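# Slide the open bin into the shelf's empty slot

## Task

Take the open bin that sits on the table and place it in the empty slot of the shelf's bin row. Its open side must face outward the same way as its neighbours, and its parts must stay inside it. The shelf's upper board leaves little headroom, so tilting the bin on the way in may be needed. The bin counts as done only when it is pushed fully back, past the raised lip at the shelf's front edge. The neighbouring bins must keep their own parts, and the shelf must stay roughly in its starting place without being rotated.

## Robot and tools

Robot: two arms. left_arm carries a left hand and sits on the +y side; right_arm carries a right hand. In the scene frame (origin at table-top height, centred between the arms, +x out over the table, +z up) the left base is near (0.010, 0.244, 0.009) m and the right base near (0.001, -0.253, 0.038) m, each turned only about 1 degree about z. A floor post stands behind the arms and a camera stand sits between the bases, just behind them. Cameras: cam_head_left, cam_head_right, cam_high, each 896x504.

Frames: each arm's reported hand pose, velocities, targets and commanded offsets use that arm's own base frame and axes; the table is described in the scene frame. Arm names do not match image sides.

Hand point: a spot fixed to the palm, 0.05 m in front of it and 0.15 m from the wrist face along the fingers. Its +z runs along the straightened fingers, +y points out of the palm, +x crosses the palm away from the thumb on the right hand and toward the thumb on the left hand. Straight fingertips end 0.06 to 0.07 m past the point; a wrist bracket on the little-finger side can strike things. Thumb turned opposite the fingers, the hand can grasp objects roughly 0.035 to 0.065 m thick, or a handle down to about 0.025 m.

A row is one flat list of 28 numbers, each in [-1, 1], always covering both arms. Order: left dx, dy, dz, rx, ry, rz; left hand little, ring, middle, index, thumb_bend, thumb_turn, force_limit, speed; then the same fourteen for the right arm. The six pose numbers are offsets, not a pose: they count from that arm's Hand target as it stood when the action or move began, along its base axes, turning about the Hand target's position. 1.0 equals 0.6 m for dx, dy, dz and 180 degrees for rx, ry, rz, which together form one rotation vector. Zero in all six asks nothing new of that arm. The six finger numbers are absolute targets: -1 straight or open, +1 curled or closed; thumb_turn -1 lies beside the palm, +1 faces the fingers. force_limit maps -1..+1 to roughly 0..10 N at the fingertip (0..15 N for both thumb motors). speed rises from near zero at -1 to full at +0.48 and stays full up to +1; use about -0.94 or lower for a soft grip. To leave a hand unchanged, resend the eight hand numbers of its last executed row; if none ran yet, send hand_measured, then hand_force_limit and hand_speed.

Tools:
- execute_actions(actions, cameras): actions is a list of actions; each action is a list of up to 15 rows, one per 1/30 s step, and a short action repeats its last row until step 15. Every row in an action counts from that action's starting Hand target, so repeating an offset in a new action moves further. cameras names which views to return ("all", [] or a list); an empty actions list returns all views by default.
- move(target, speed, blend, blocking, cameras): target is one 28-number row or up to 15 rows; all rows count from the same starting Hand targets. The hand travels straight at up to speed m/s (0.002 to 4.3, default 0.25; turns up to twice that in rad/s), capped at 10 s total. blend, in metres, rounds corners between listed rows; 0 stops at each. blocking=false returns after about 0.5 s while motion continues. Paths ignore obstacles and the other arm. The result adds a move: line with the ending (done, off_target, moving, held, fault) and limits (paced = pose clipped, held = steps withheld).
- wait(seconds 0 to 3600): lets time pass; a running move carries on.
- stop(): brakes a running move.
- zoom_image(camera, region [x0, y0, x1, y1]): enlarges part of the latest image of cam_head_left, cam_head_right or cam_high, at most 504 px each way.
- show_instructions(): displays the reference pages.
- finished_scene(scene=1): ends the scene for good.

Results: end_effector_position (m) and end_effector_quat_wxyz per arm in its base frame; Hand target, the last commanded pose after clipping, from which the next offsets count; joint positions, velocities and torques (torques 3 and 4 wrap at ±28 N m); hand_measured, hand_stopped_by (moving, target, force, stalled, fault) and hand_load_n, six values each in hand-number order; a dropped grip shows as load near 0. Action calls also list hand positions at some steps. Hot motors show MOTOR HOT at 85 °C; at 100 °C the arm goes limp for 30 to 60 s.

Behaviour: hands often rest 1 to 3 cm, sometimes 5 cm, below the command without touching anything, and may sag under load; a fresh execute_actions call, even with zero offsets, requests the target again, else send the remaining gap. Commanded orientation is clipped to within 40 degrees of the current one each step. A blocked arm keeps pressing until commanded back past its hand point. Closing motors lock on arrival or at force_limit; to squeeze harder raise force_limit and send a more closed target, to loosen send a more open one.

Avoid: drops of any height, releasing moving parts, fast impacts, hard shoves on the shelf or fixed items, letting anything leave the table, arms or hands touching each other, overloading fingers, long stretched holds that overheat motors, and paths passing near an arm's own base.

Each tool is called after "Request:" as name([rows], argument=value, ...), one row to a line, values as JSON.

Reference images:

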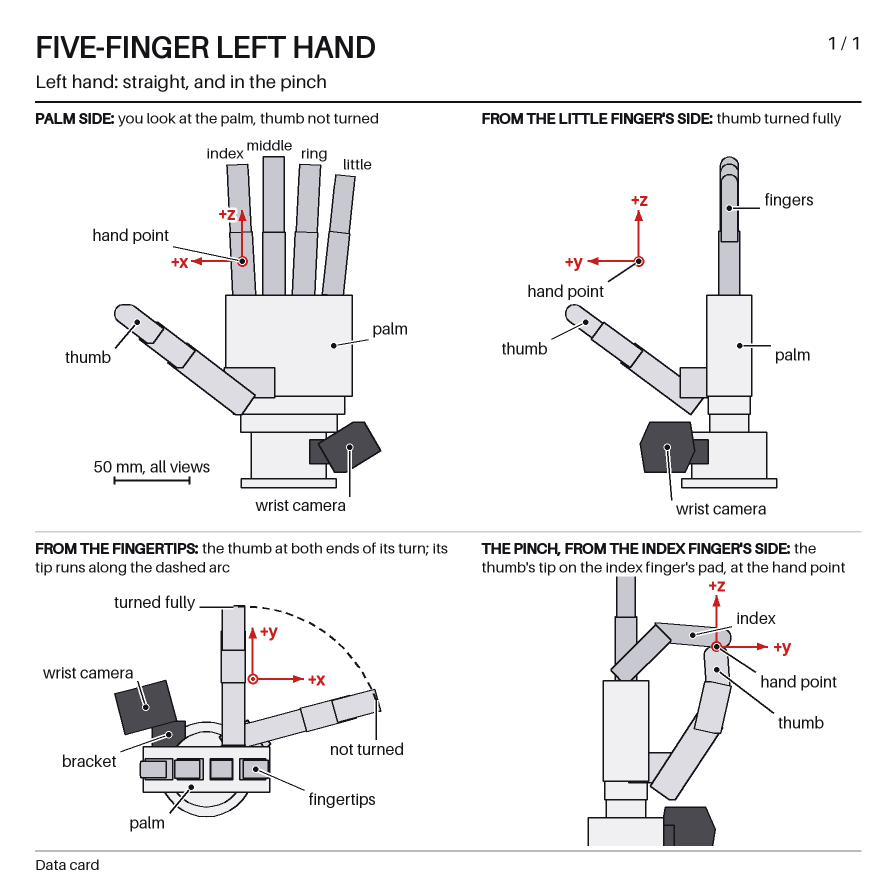

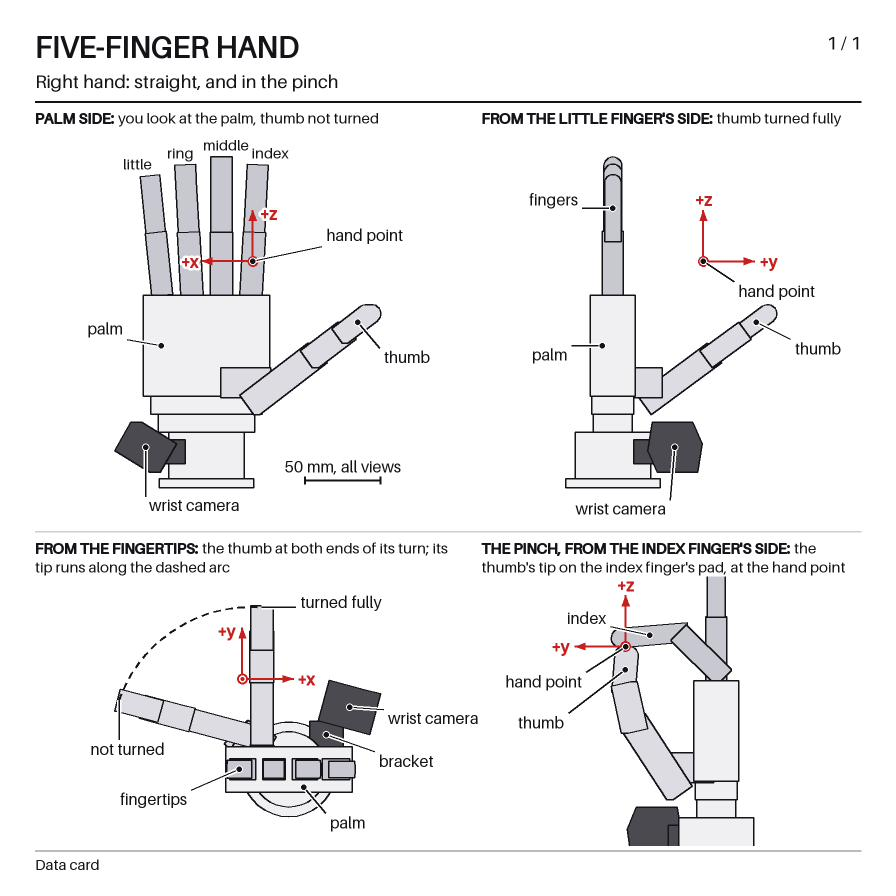

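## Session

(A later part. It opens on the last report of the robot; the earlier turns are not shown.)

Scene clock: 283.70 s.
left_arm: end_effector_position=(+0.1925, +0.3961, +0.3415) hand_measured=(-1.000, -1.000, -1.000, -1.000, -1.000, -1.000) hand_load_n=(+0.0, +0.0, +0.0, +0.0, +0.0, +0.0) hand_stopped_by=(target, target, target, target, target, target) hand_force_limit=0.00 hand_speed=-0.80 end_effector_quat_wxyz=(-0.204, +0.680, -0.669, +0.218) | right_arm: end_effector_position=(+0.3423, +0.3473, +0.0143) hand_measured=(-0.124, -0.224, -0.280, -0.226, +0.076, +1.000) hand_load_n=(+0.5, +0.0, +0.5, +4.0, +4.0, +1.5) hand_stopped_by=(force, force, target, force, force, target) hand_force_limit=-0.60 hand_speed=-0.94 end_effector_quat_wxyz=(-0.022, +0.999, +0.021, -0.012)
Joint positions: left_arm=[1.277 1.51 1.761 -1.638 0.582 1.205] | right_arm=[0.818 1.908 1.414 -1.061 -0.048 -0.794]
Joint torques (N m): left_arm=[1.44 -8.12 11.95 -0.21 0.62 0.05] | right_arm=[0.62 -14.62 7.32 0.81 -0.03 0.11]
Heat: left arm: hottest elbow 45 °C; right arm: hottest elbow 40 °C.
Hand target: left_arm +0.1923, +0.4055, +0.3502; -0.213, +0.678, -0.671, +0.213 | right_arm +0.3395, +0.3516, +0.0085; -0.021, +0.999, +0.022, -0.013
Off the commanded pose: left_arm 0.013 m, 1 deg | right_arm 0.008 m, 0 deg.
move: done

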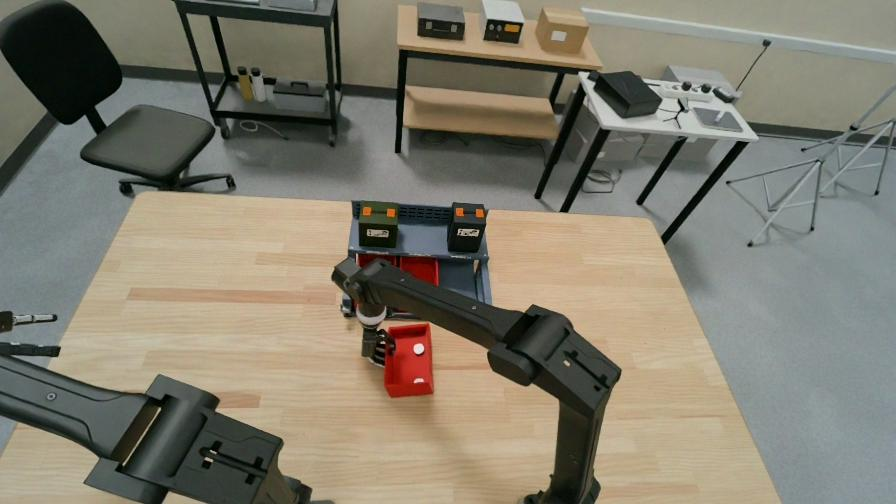

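Request:
move([
  [0,0,0,0,0,0,-1,-1,-1,-1,-1,-1,0,-0.8,0.0,-0.02,0.008,0,0,-0.15,-0.1,-0.1,-0.28,-0.1,0.3,1,-0.6,-0.94],
  [0,0,0,0,0,0,-1,-1,-1,-1,-1,-1,0,-0.8,0.0287,-0.0528,0.008,0,0,-0.333,-0.1,-0.1,-0.28,-0.1,0.3,1,-0.6,-0.94],
], speed=0.12, blend=0.01, cameras=["all"])

Request:
zoom_image(camera="cam_head_left", region=[350, 280, 470, 400])

Request:
zoom_image(camera="cam_high", region=[440, 140, 560, 260])

Scene clock: 294.43 s.
left_arm: end_effector_position=(+0.1925, +0.3961, +0.3415) hand_measured=(-1.000, -1.000, -1.000, -1.000, -1.000, -1.000) hand_load_n=(+0.0, +0.0, +0.0, +0.0, +0.0, +0.0) hand_stopped_by=(target, target, target, target, target, target) hand_force_limit=0.00 hand_speed=-0.80 end_effector_quat_wxyz=(-0.204, +0.680, -0.669, +0.218) | right_arm: end_effector_position=(+0.3521, +0.3253, +0.0129) hand_measured=(-0.124, -0.224, -0.280, -0.226, +0.076, +1.000) hand_load_n=(+2.0, +0.5, +0.0, +2.5, +4.0, +0.5) hand_stopped_by=(force, force, target, force, force, target) hand_force_limit=-0.60 hand_speed=-0.94 end_effector_quat_wxyz=(-0.022, +0.883, -0.469, -0.005)
Joint positions: left_arm=[1.277 1.51 1.761 -1.638 0.582 1.205] | right_arm=[0.663 1.861 1.335 -1.008 -0.027 0.07]
Joint torques (N m): left_arm=[1.49 -8.12 11.95 -0.21 0.62 0.05] | right_arm=[-1.32 -15.56 6.57 0.85 0.16 0.15]
Heat: left arm: hottest elbow 45 °C; right arm: hottest elbow 39 °C.
Hand target: left_arm +0.1923, +0.4055, +0.3502; -0.213, +0.678, -0.671, +0.213 | right_arm +0.3568, +0.3199, +0.0134; -0.025, +0.877, -0.480, -0.001
Off the commanded pose: left_arm 0.013 m, 1 deg | right_arm 0.007 m, 2 deg.
move: done

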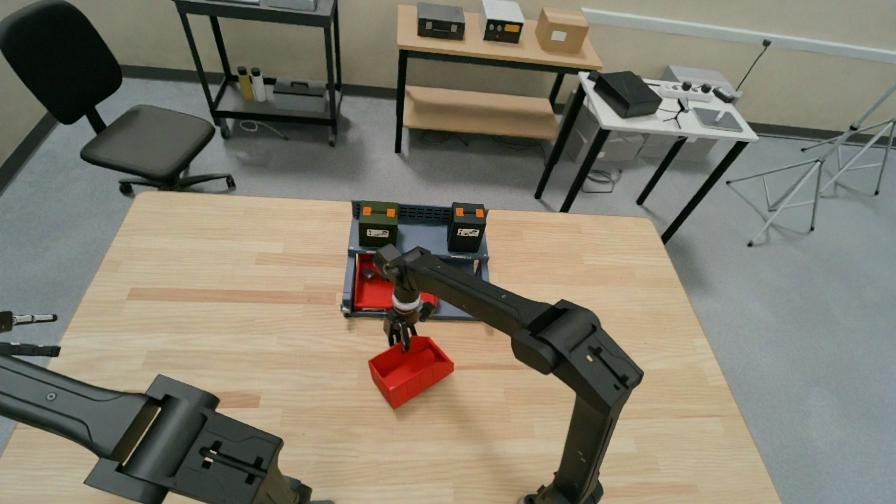

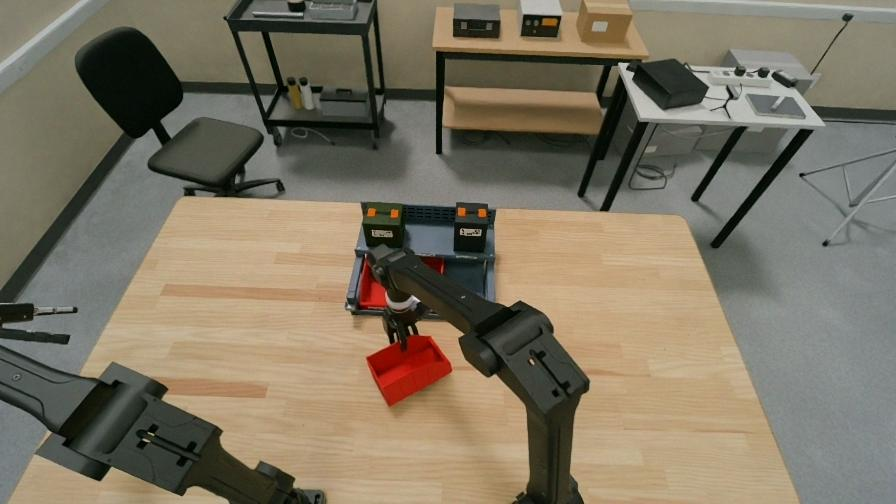

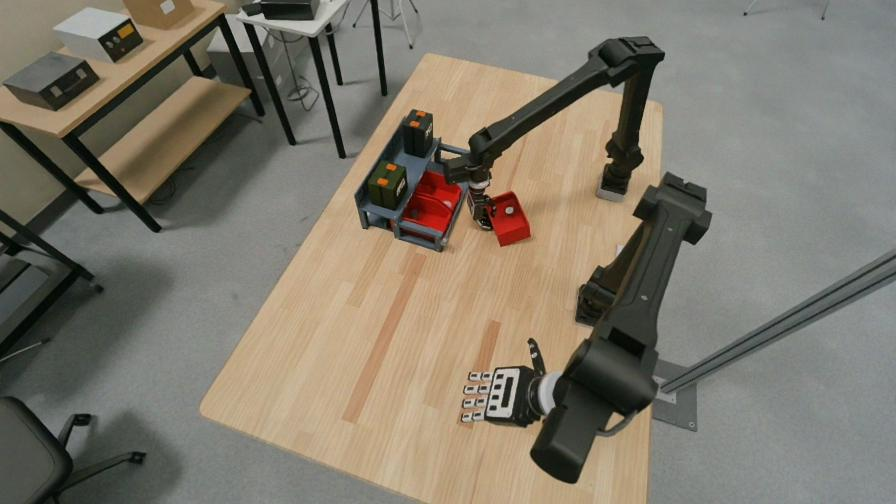

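Scaled by 4.200 from the camera's image (finer frame: 1280x720).

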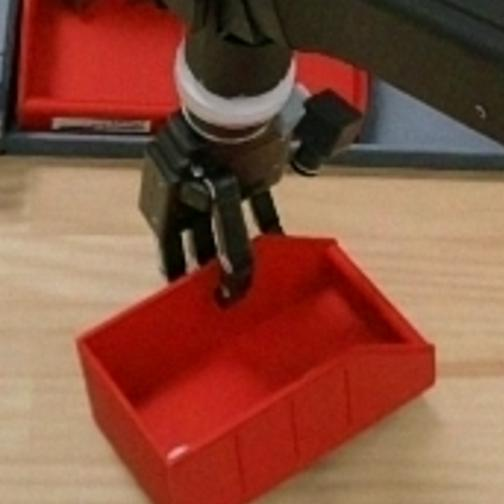

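Scaled by 4.200 from the camera's image (finer frame: 1280x720).

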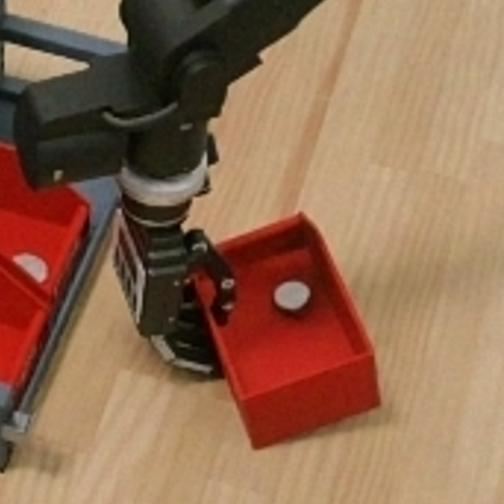

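Request:
move([
  [0,0,0,0,0,0,-1,-1,-1,-1,-1,-1,0,-0.8,0.030,-0.077,0.0,0,0,-0.167,-0.1,-0.1,-0.28,-0.1,0.3,1,-0.6,-0.94],
  [0,0,0,0,0,0,-1,-1,-1,-1,-1,-1,0,-0.8,0.038,-0.1625,0.0,0,0,-0.333,-0.1,-0.1,-0.28,-0.1,0.3,1,-0.6,-0.94],
], speed=0.12, blend=0.01, cameras=["all"])

Request:
zoom_image(camera="cam_head_left", region=[370, 280, 490, 400])

Request:
zoom_image(camera="cam_high", region=[440, 140, 560, 260])

Scene clock: 305.37 s.
left_arm: end_effector_position=(+0.1925, +0.3961, +0.3415) hand_measured=(-1.000, -1.000, -1.000, -1.000, -1.000, -1.000) hand_load_n=(+0.0, +0.0, +0.0, +0.0, +0.0, -0.5) hand_stopped_by=(target, target, target, target, target, target) hand_force_limit=0.00 hand_speed=-0.80 end_effector_quat_wxyz=(-0.204, +0.680, -0.669, +0.218) | right_arm: end_effector_position=(+0.3751, +0.2289, +0.0122) hand_measured=(-0.124, -0.224, -0.280, -0.226, +0.076, +1.000) hand_load_n=(+3.0, +0.0, +0.0, +1.0, +4.0, +0.0) hand_stopped_by=(force, force, target, force, force, target) hand_force_limit=-0.60 hand_speed=-0.94 end_effector_quat_wxyz=(+0.018, -0.532, +0.847, -0.008)
Joint positions: left_arm=[1.277 1.51 1.761 -1.638 0.582 1.205] | right_arm=[0.404 1.673 1.063 -0.923 0.01 0.852]
Joint torques (N m): left_arm=[1.49 -8.12 11.95 -0.21 0.62 0.05] | right_arm=[-1.32 -12.28 6.39 0.79 0.18 0.19]
Motor temperatures (°C): left_arm=[29 31 46 26 29 29] | right_arm=[30 34 38 30 27 29]
Heat: left arm: hottest elbow 46 °C; right arm: hottest elbow 38 °C.
Hand target: left_arm +0.1923, +0.4055, +0.3502; -0.213, +0.678, -0.671, +0.213 | right_arm +0.3796, +0.2225, +0.0134; +0.022, -0.520, +0.854, -0.012
Off the commanded pose: left_arm 0.013 m, 1 deg | right_arm 0.008 m, 2 deg.
move: done

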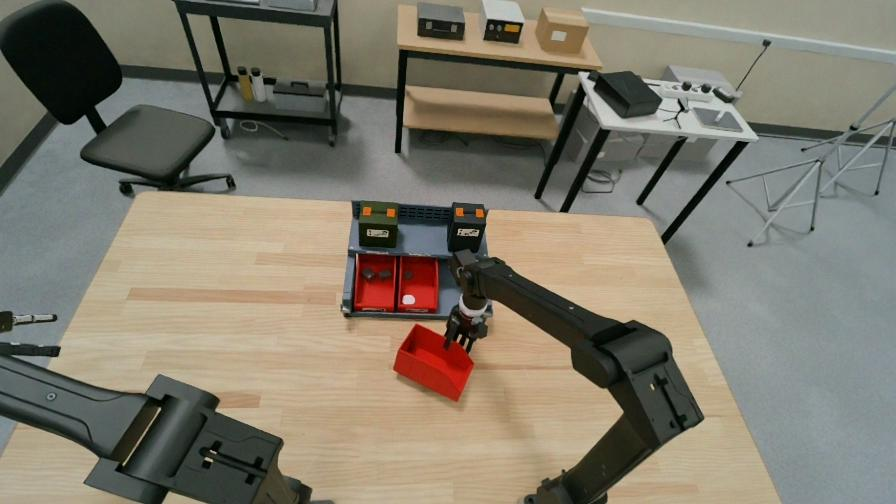

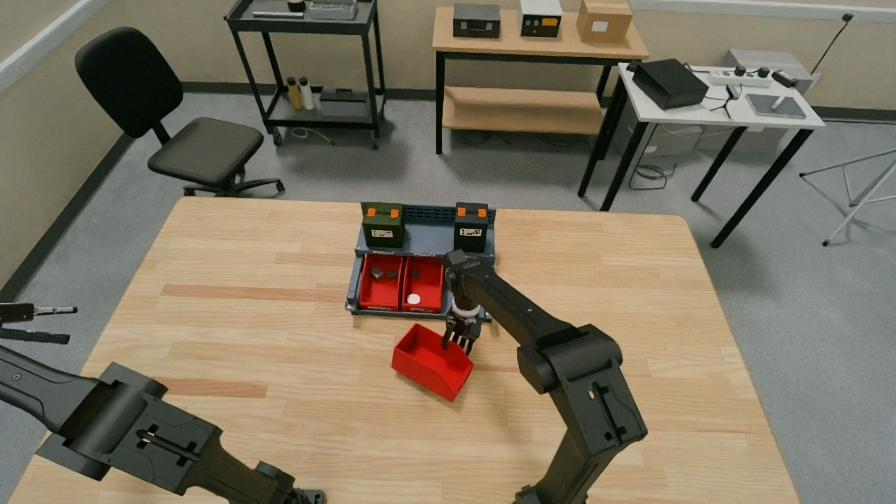

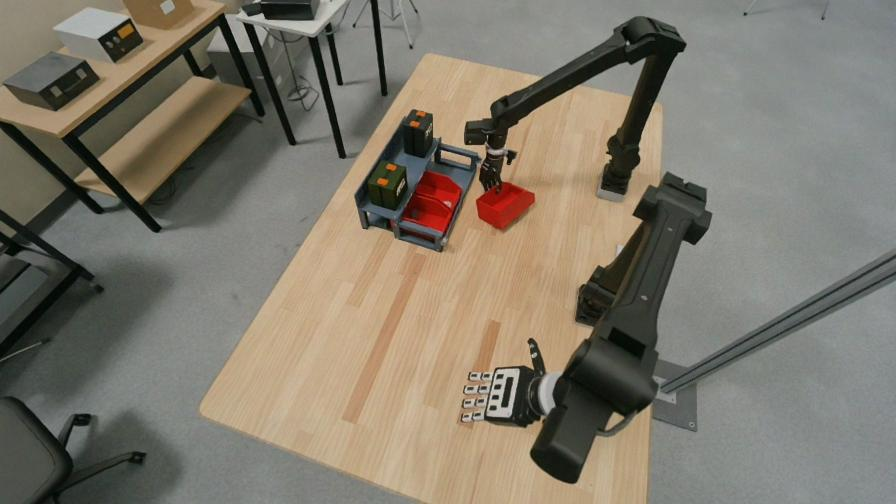

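Scaled by 4.200 from the camera's image (finer frame: 1280x720).

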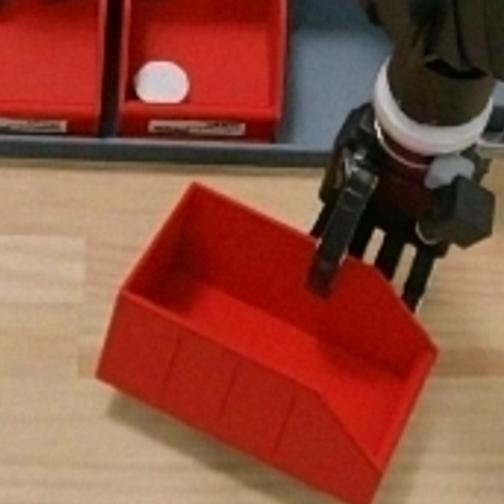

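Scaled by 4.200 from the camera's image (finer frame: 1280x720).

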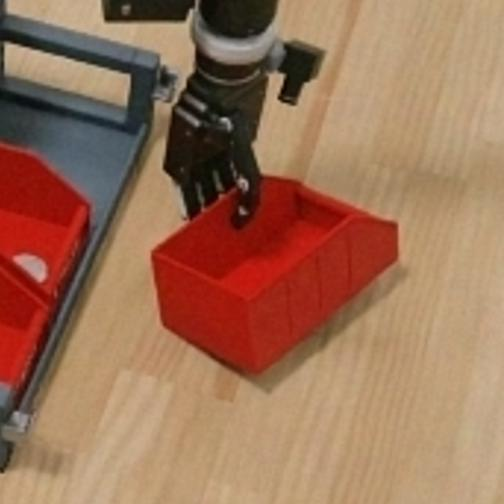

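Request:
move([
  [0,0,0,0,0,0,-1,-1,-1,-1,-1,-1,0,-0.8,-0.015,-0.08,0.0,0,0,-0.167,-0.1,-0.1,-0.28,-0.1,0.3,1,-0.6,-0.94],
  [0,0,0,0,0,0,-1,-1,-1,-1,-1,-1,0,-0.8,-0.05,-0.144,0.0,0,0,-0.328,-0.1,-0.1,-0.28,-0.1,0.3,1,-0.6,-0.94],
], speed=0.12, blend=0.01, cameras=["all"])

Request:
zoom_image(camera="cam_head_left", region=[390, 280, 510, 400])

Request:
zoom_image(camera="cam_head_right", region=[390, 280, 510, 400])

Request:
zoom_image(camera="cam_high", region=[440, 120, 560, 240])

Scene clock: 314.50 s.
left_arm: end_effector_position=(+0.1925, +0.3961, +0.3415) hand_measured=(-1.000, -1.000, -1.000, -1.000, -1.000, -1.000) hand_load_n=(+0.0, +0.0, +0.0, +0.0, -0.5, +0.0) hand_stopped_by=(target, target, target, target, target, target) hand_force_limit=0.00 hand_speed=-0.80 end_effector_quat_wxyz=(-0.204, +0.680, -0.669, +0.218) | right_arm: end_effector_position=(+0.3490, +0.1430, +0.0128) hand_measured=(-0.124, -0.224, -0.280, -0.226, +0.076, +1.000) hand_load_n=(+2.0, +0.0, +0.0, +1.0, +4.0, +0.0) hand_stopped_by=(force, force, target, force, force, target) hand_force_limit=-0.60 hand_speed=-0.94 end_effector_quat_wxyz=(+0.013, -0.046, +0.999, -0.019)
Joint positions: left_arm=[1.277 1.51 1.761 -1.638 0.582 1.205] | right_arm=[0.269 1.404 0.749 -0.898 0.043 1.747]
Joint torques (N m): left_arm=[1.44 -8.06 11.95 -0.23 0.62 0.05] | right_arm=[-1.26 -7.71 6.24 0.43 0.09 0.2]
Heat: left arm: hottest elbow 46 °C; right arm: hottest elbow 38 °C.
Hand target: left_arm +0.1923, +0.4055, +0.3502; -0.213, +0.678, -0.671, +0.213 | right_arm +0.3494, +0.1360, +0.0133; +0.013, -0.031, +0.999, -0.021
Off the commanded pose: left_arm 0.013 m, 1 deg | right_arm 0.007 m, 2 deg.
move: done

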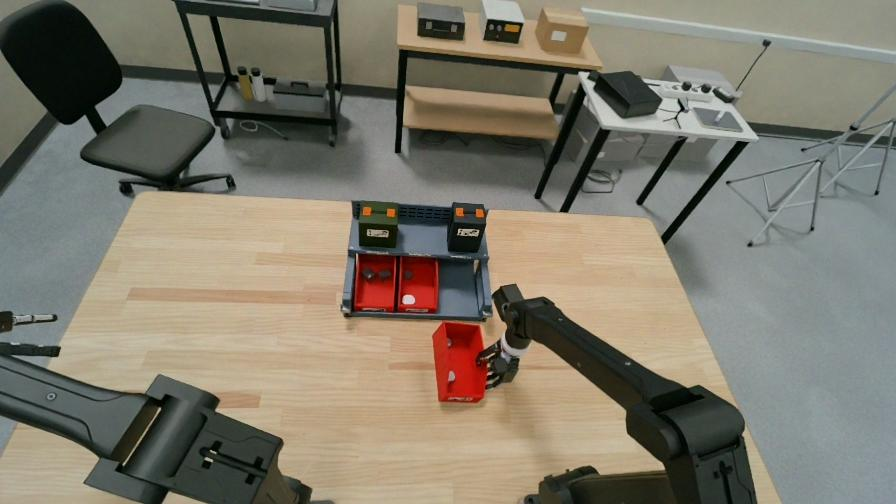

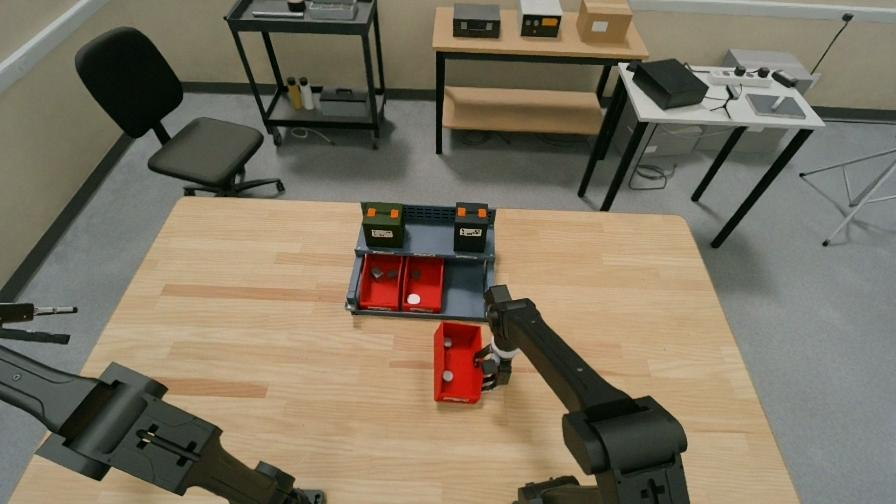

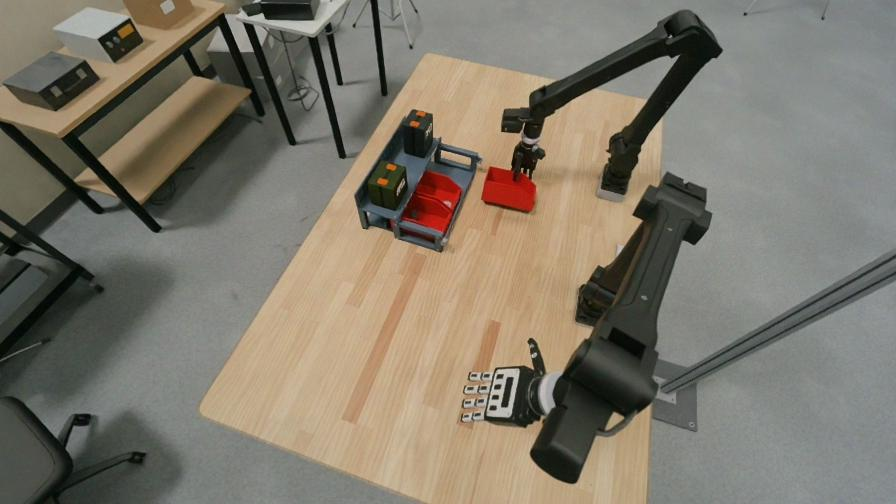

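Scaled by 4.200 from the camera's image (finer frame: 1280x720).

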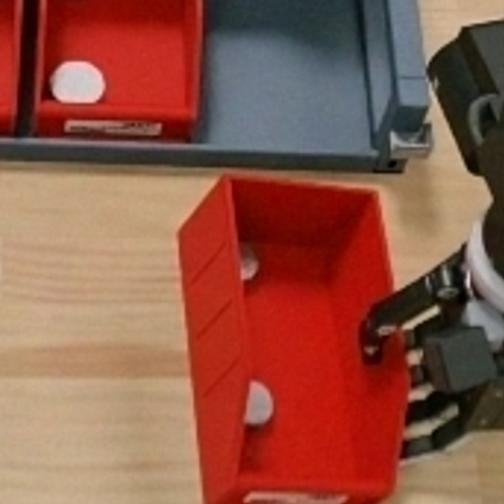

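Scaled by 4.200 from the camera's image (finer frame: 1280x720).

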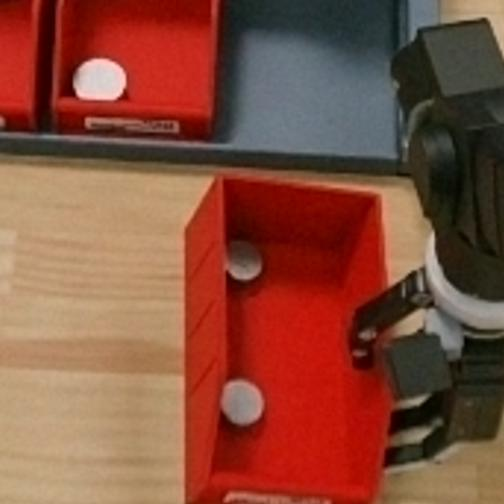

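Scaled by 4.200 from the camera's image (finer frame: 1280x720).

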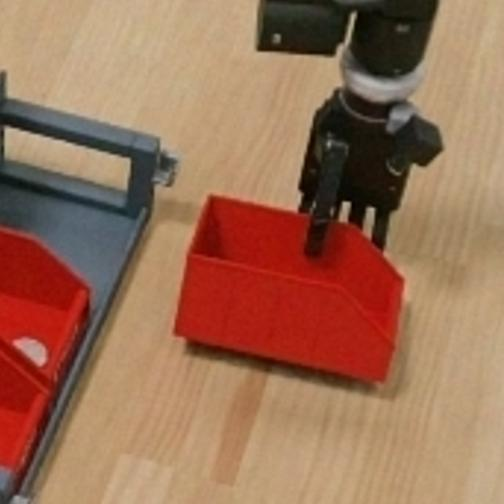

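Request:
zoom_image(camera="cam_high", region=[410, 130, 500, 210])

Request:
zoom_image(camera="cam_head_left", region=[420, 240, 510, 330])

Request:
zoom_image(camera="cam_high", region=[380, 170, 480, 260])

Scaled by 5.600 from the camera's image (finer frame: 1280x720).

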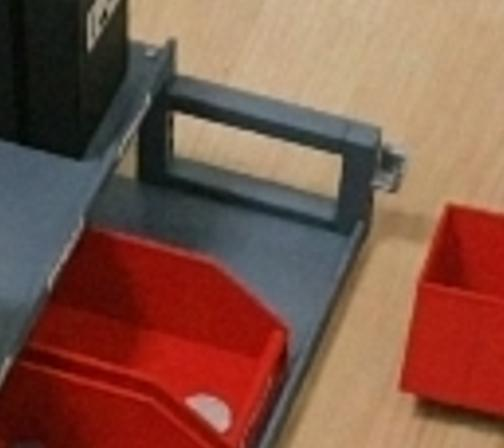

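Scaled by 5.600 from the camera's image (finer frame: 1280x720).

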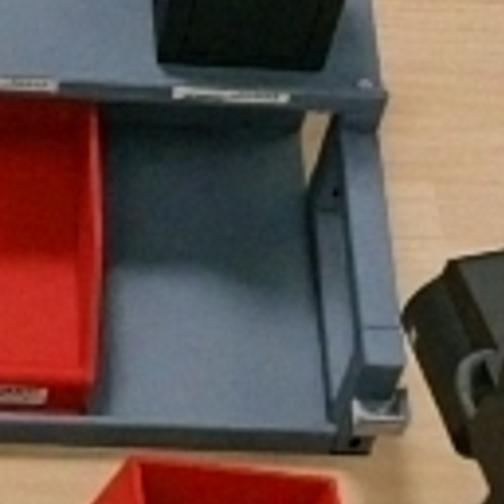

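Scaled by 5.040 from the camera's image (finer frame: 1280x720).

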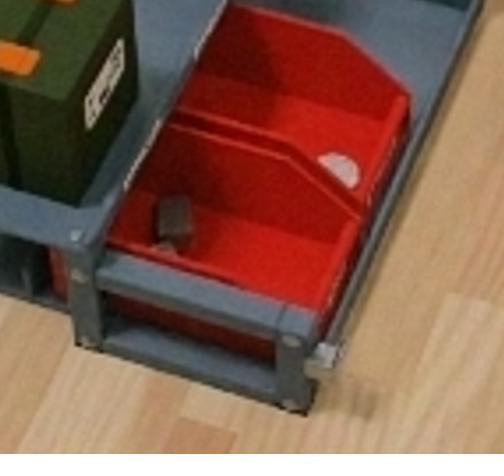

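Request:
move(target=[0,0,0,0,0,0,-1,-1,-1,-1,-1,-1,0,-0.8,0,0,0.083,-0.045,0,0,-0.1,-0.1,-0.28,-0.1,0.3,1,-0.6,-0.94], speed=0.08, cameras=["all"])

Request:
zoom_image(camera="cam_head_left", region=[390, 280, 510, 400])

Request:
zoom_image(camera="cam_head_right", region=[390, 280, 510, 400])

Request:
zoom_image(camera="cam_high", region=[440, 120, 560, 240])

Scene clock: 355.70 s.
left_arm: end_effector_position=(+0.1925, +0.3961, +0.3415) hand_measured=(-1.000, -1.000, -1.000, -1.000, -1.000, -1.000) hand_load_n=(+0.0, +0.0, +0.0, +0.0, +0.0, +0.0) hand_stopped_by=(target, target, target, target, target, target) hand_force_limit=0.00 hand_speed=-0.80 end_effector_quat_wxyz=(-0.204, +0.680, -0.669, +0.218) | right_arm: end_effector_position=(+0.3293, +0.1248, +0.0403) hand_measured=(-0.124, -0.224, -0.280, -0.226, +0.076, +1.000) hand_load_n=(+0.0, +0.0, +0.0, +3.5, +5.0, +0.5) hand_stopped_by=(force, force, target, force, force, target) hand_force_limit=-0.60 hand_speed=-0.94 end_effector_quat_wxyz=(-0.018, -0.033, +0.994, -0.100)
Joint positions: left_arm=[1.277 1.51 1.761 -1.638 0.582 1.205] | right_arm=[0.324 1.35 0.806 -1.119 0.182 1.836]
Joint torques (N m): left_arm=[1.44 -8.12 11.95 -0.21 0.62 0.04] | right_arm=[0.67 -8.12 10.36 0.02 0.03 0.1]
Heat: left arm: hottest elbow 46 °C; right arm: hottest elbow 36 °C.
Hand target: left_arm +0.1923, +0.4055, +0.3502; -0.213, +0.678, -0.671, +0.213 | right_arm +0.3496, +0.1360, +0.0632; +0.011, -0.032, +0.995, -0.092
Off the commanded pose: left_arm 0.013 m, 1 deg | right_arm 0.032 m, 3 deg.
move: off_target (right_arm)

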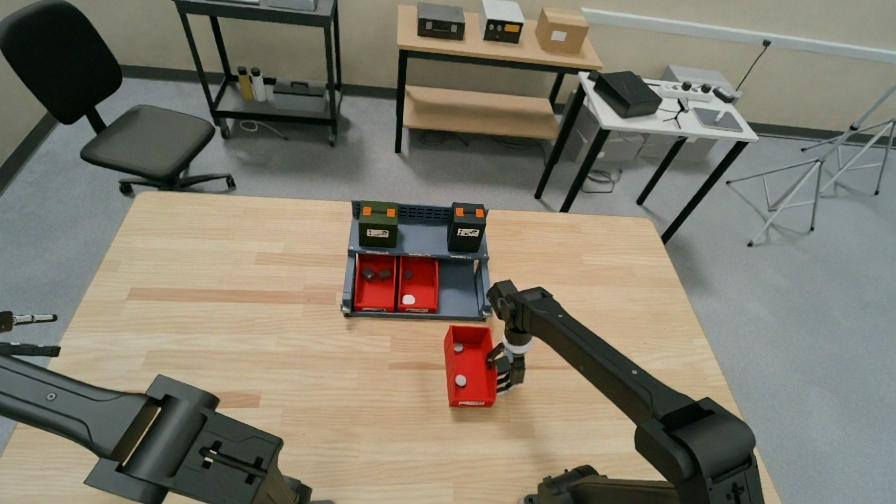

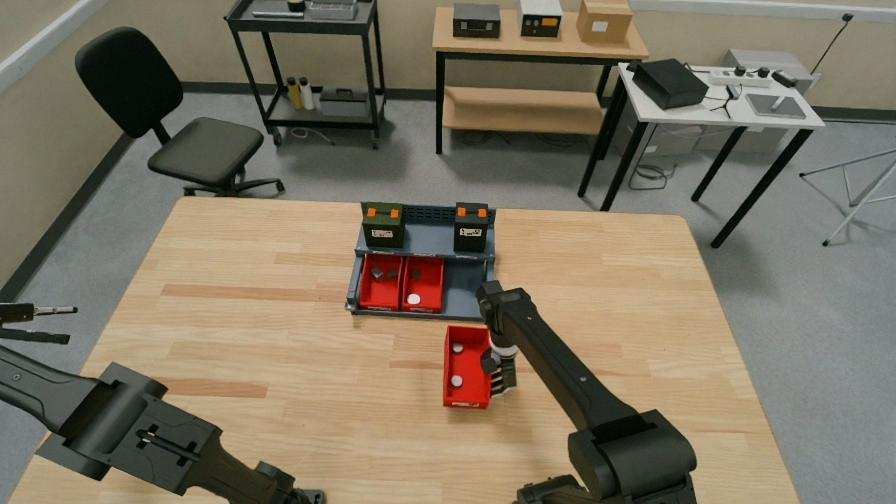

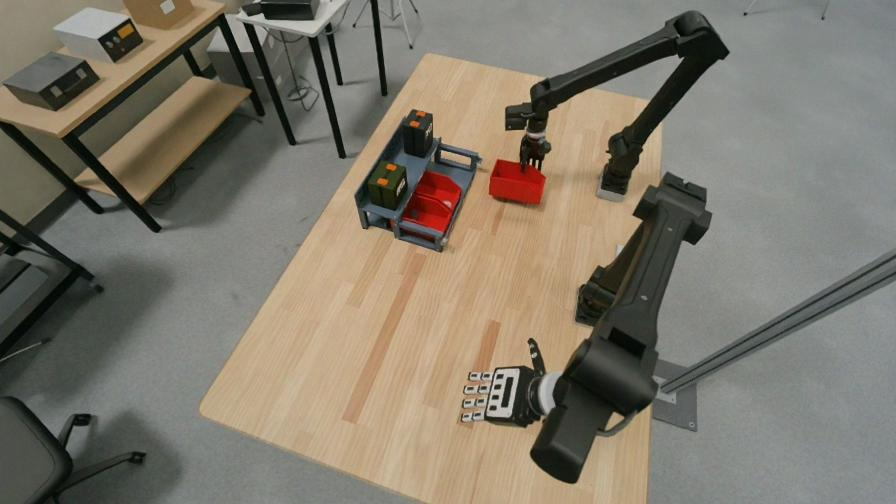

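Scaled by 4.200 from the camera's image (finer frame: 1280x720).

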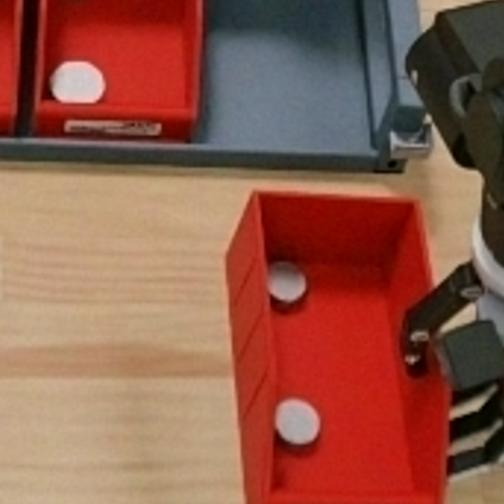

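Scaled by 4.200 from the camera's image (finer frame: 1280x720).

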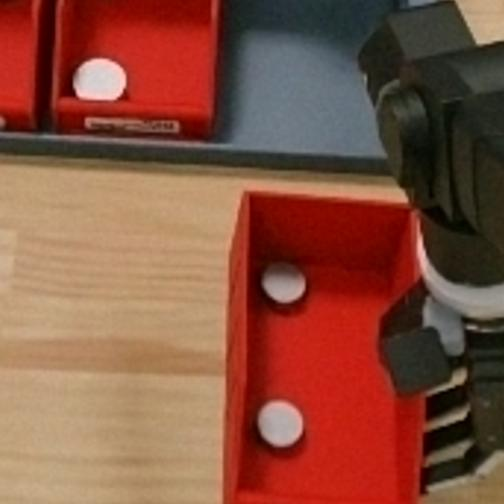

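Scaled by 4.200 from the camera's image (finer frame: 1280x720).

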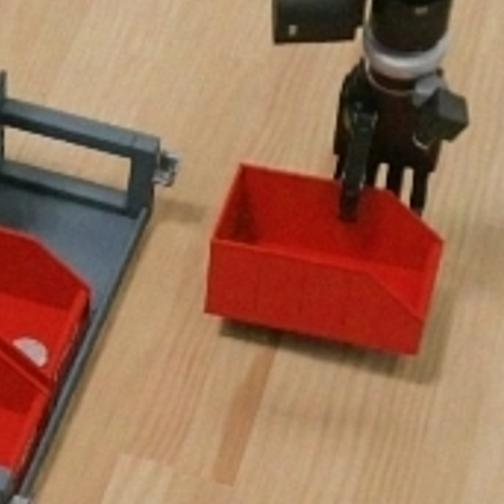

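Request:
move(target=[0,0,0,0,0,0,-1,-1,-1,-1,-1,-1,0,-0.8,0,0.02,0.03,-0.035,0,0,-0.1,-0.1,-0.28,-0.1,0.3,1,-0.6,-0.94], speed=0.08, cameras=["all"])

Request:
zoom_image(camera="cam_head_left", region=[390, 280, 510, 400])

Request:
zoom_image(camera="cam_head_right", region=[390, 280, 510, 400])

Request:
zoom_image(camera="cam_high", region=[440, 120, 560, 240])

Scene clock: 362.83 s.
left_arm: end_effector_position=(+0.1925, +0.3961, +0.3415) hand_measured=(-1.000, -1.000, -1.000, -1.000, -1.000, -1.000) hand_load_n=(+0.0, +0.0, +0.0, +0.0, +0.0, +0.0) hand_stopped_by=(target, target, target, target, target, target) hand_force_limit=0.00 hand_speed=-0.80 end_effector_quat_wxyz=(-0.204, +0.680, -0.669, +0.218) | right_arm: end_effector_position=(+0.3313, +0.1361, +0.0641) hand_measured=(-0.124, -0.224, -0.280, -0.226, +0.076, +1.000) hand_load_n=(+0.5, +0.0, +0.0, +3.5, +5.0, +0.5) hand_stopped_by=(force, force, target, force, force, target) hand_force_limit=-0.60 hand_speed=-0.94 end_effector_quat_wxyz=(-0.011, -0.035, +0.988, -0.153)
Joint positions: left_arm=[1.277 1.51 1.761 -1.638 0.582 1.205] | right_arm=[0.418 1.351 0.88 -1.238 0.276 1.937]
Joint torques (N m): left_arm=[1.44 -8.06 11.95 -0.2 0.62 0.05] | right_arm=[0.67 -6.71 10.73 0.05 0.16 0.13]
Heat: left arm: hottest elbow 46 °C; right arm: hottest elbow 37 °C.
Hand target: left_arm +0.1923, +0.4055, +0.3502; -0.213, +0.678, -0.671, +0.213 | right_arm +0.3497, +0.1480, +0.0812; +0.009, -0.033, +0.989, -0.146
Off the commanded pose: left_arm 0.013 m, 1 deg | right_arm 0.028 m, 2 deg.
move: off_target (right_arm)

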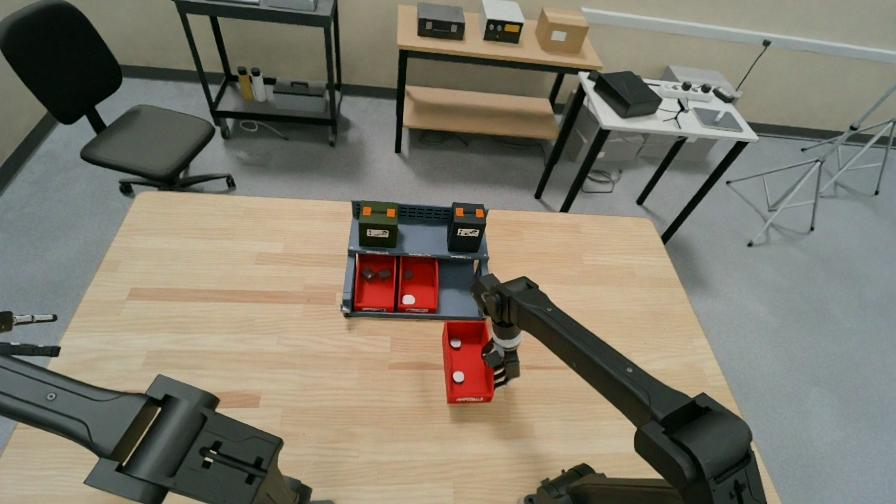

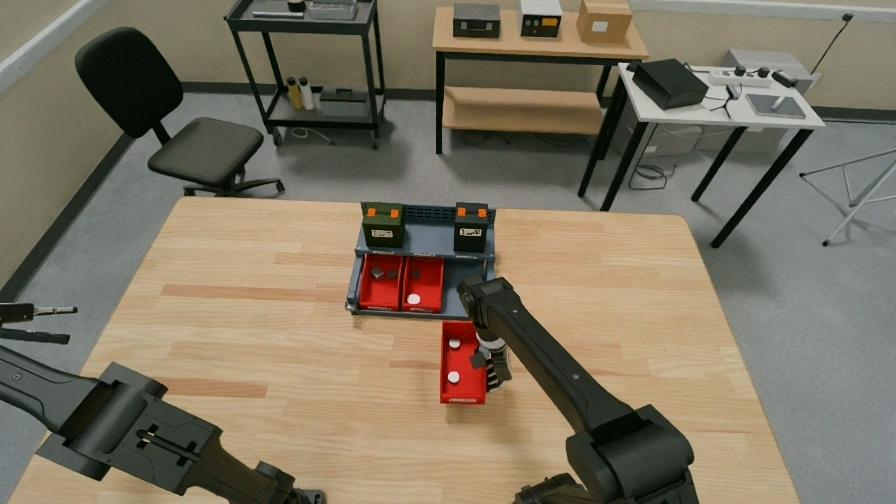

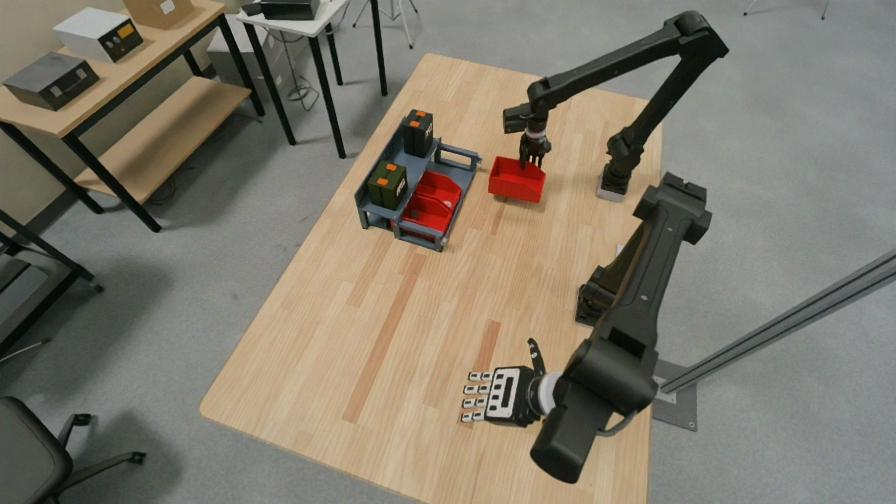

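Scaled by 4.200 from the camera's image (finer frame: 1280x720).

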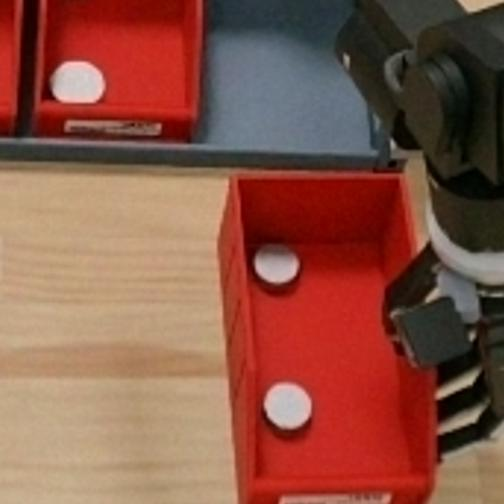

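Scaled by 4.200 from the camera's image (finer frame: 1280x720).

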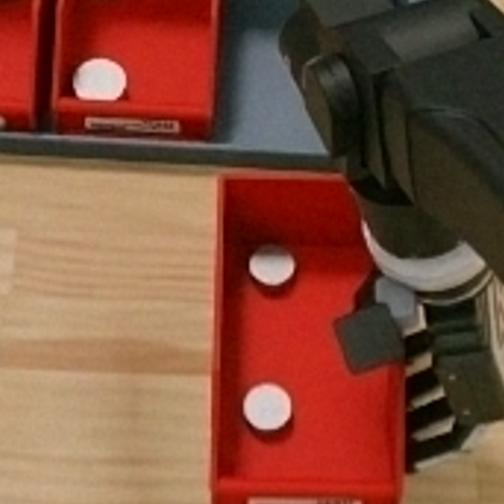

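Scaled by 4.200 from the camera's image (finer frame: 1280x720).

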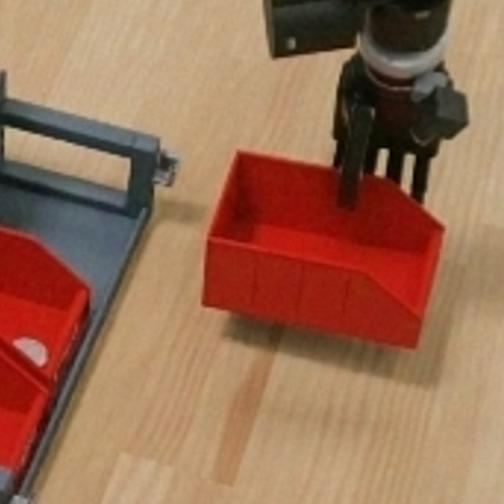

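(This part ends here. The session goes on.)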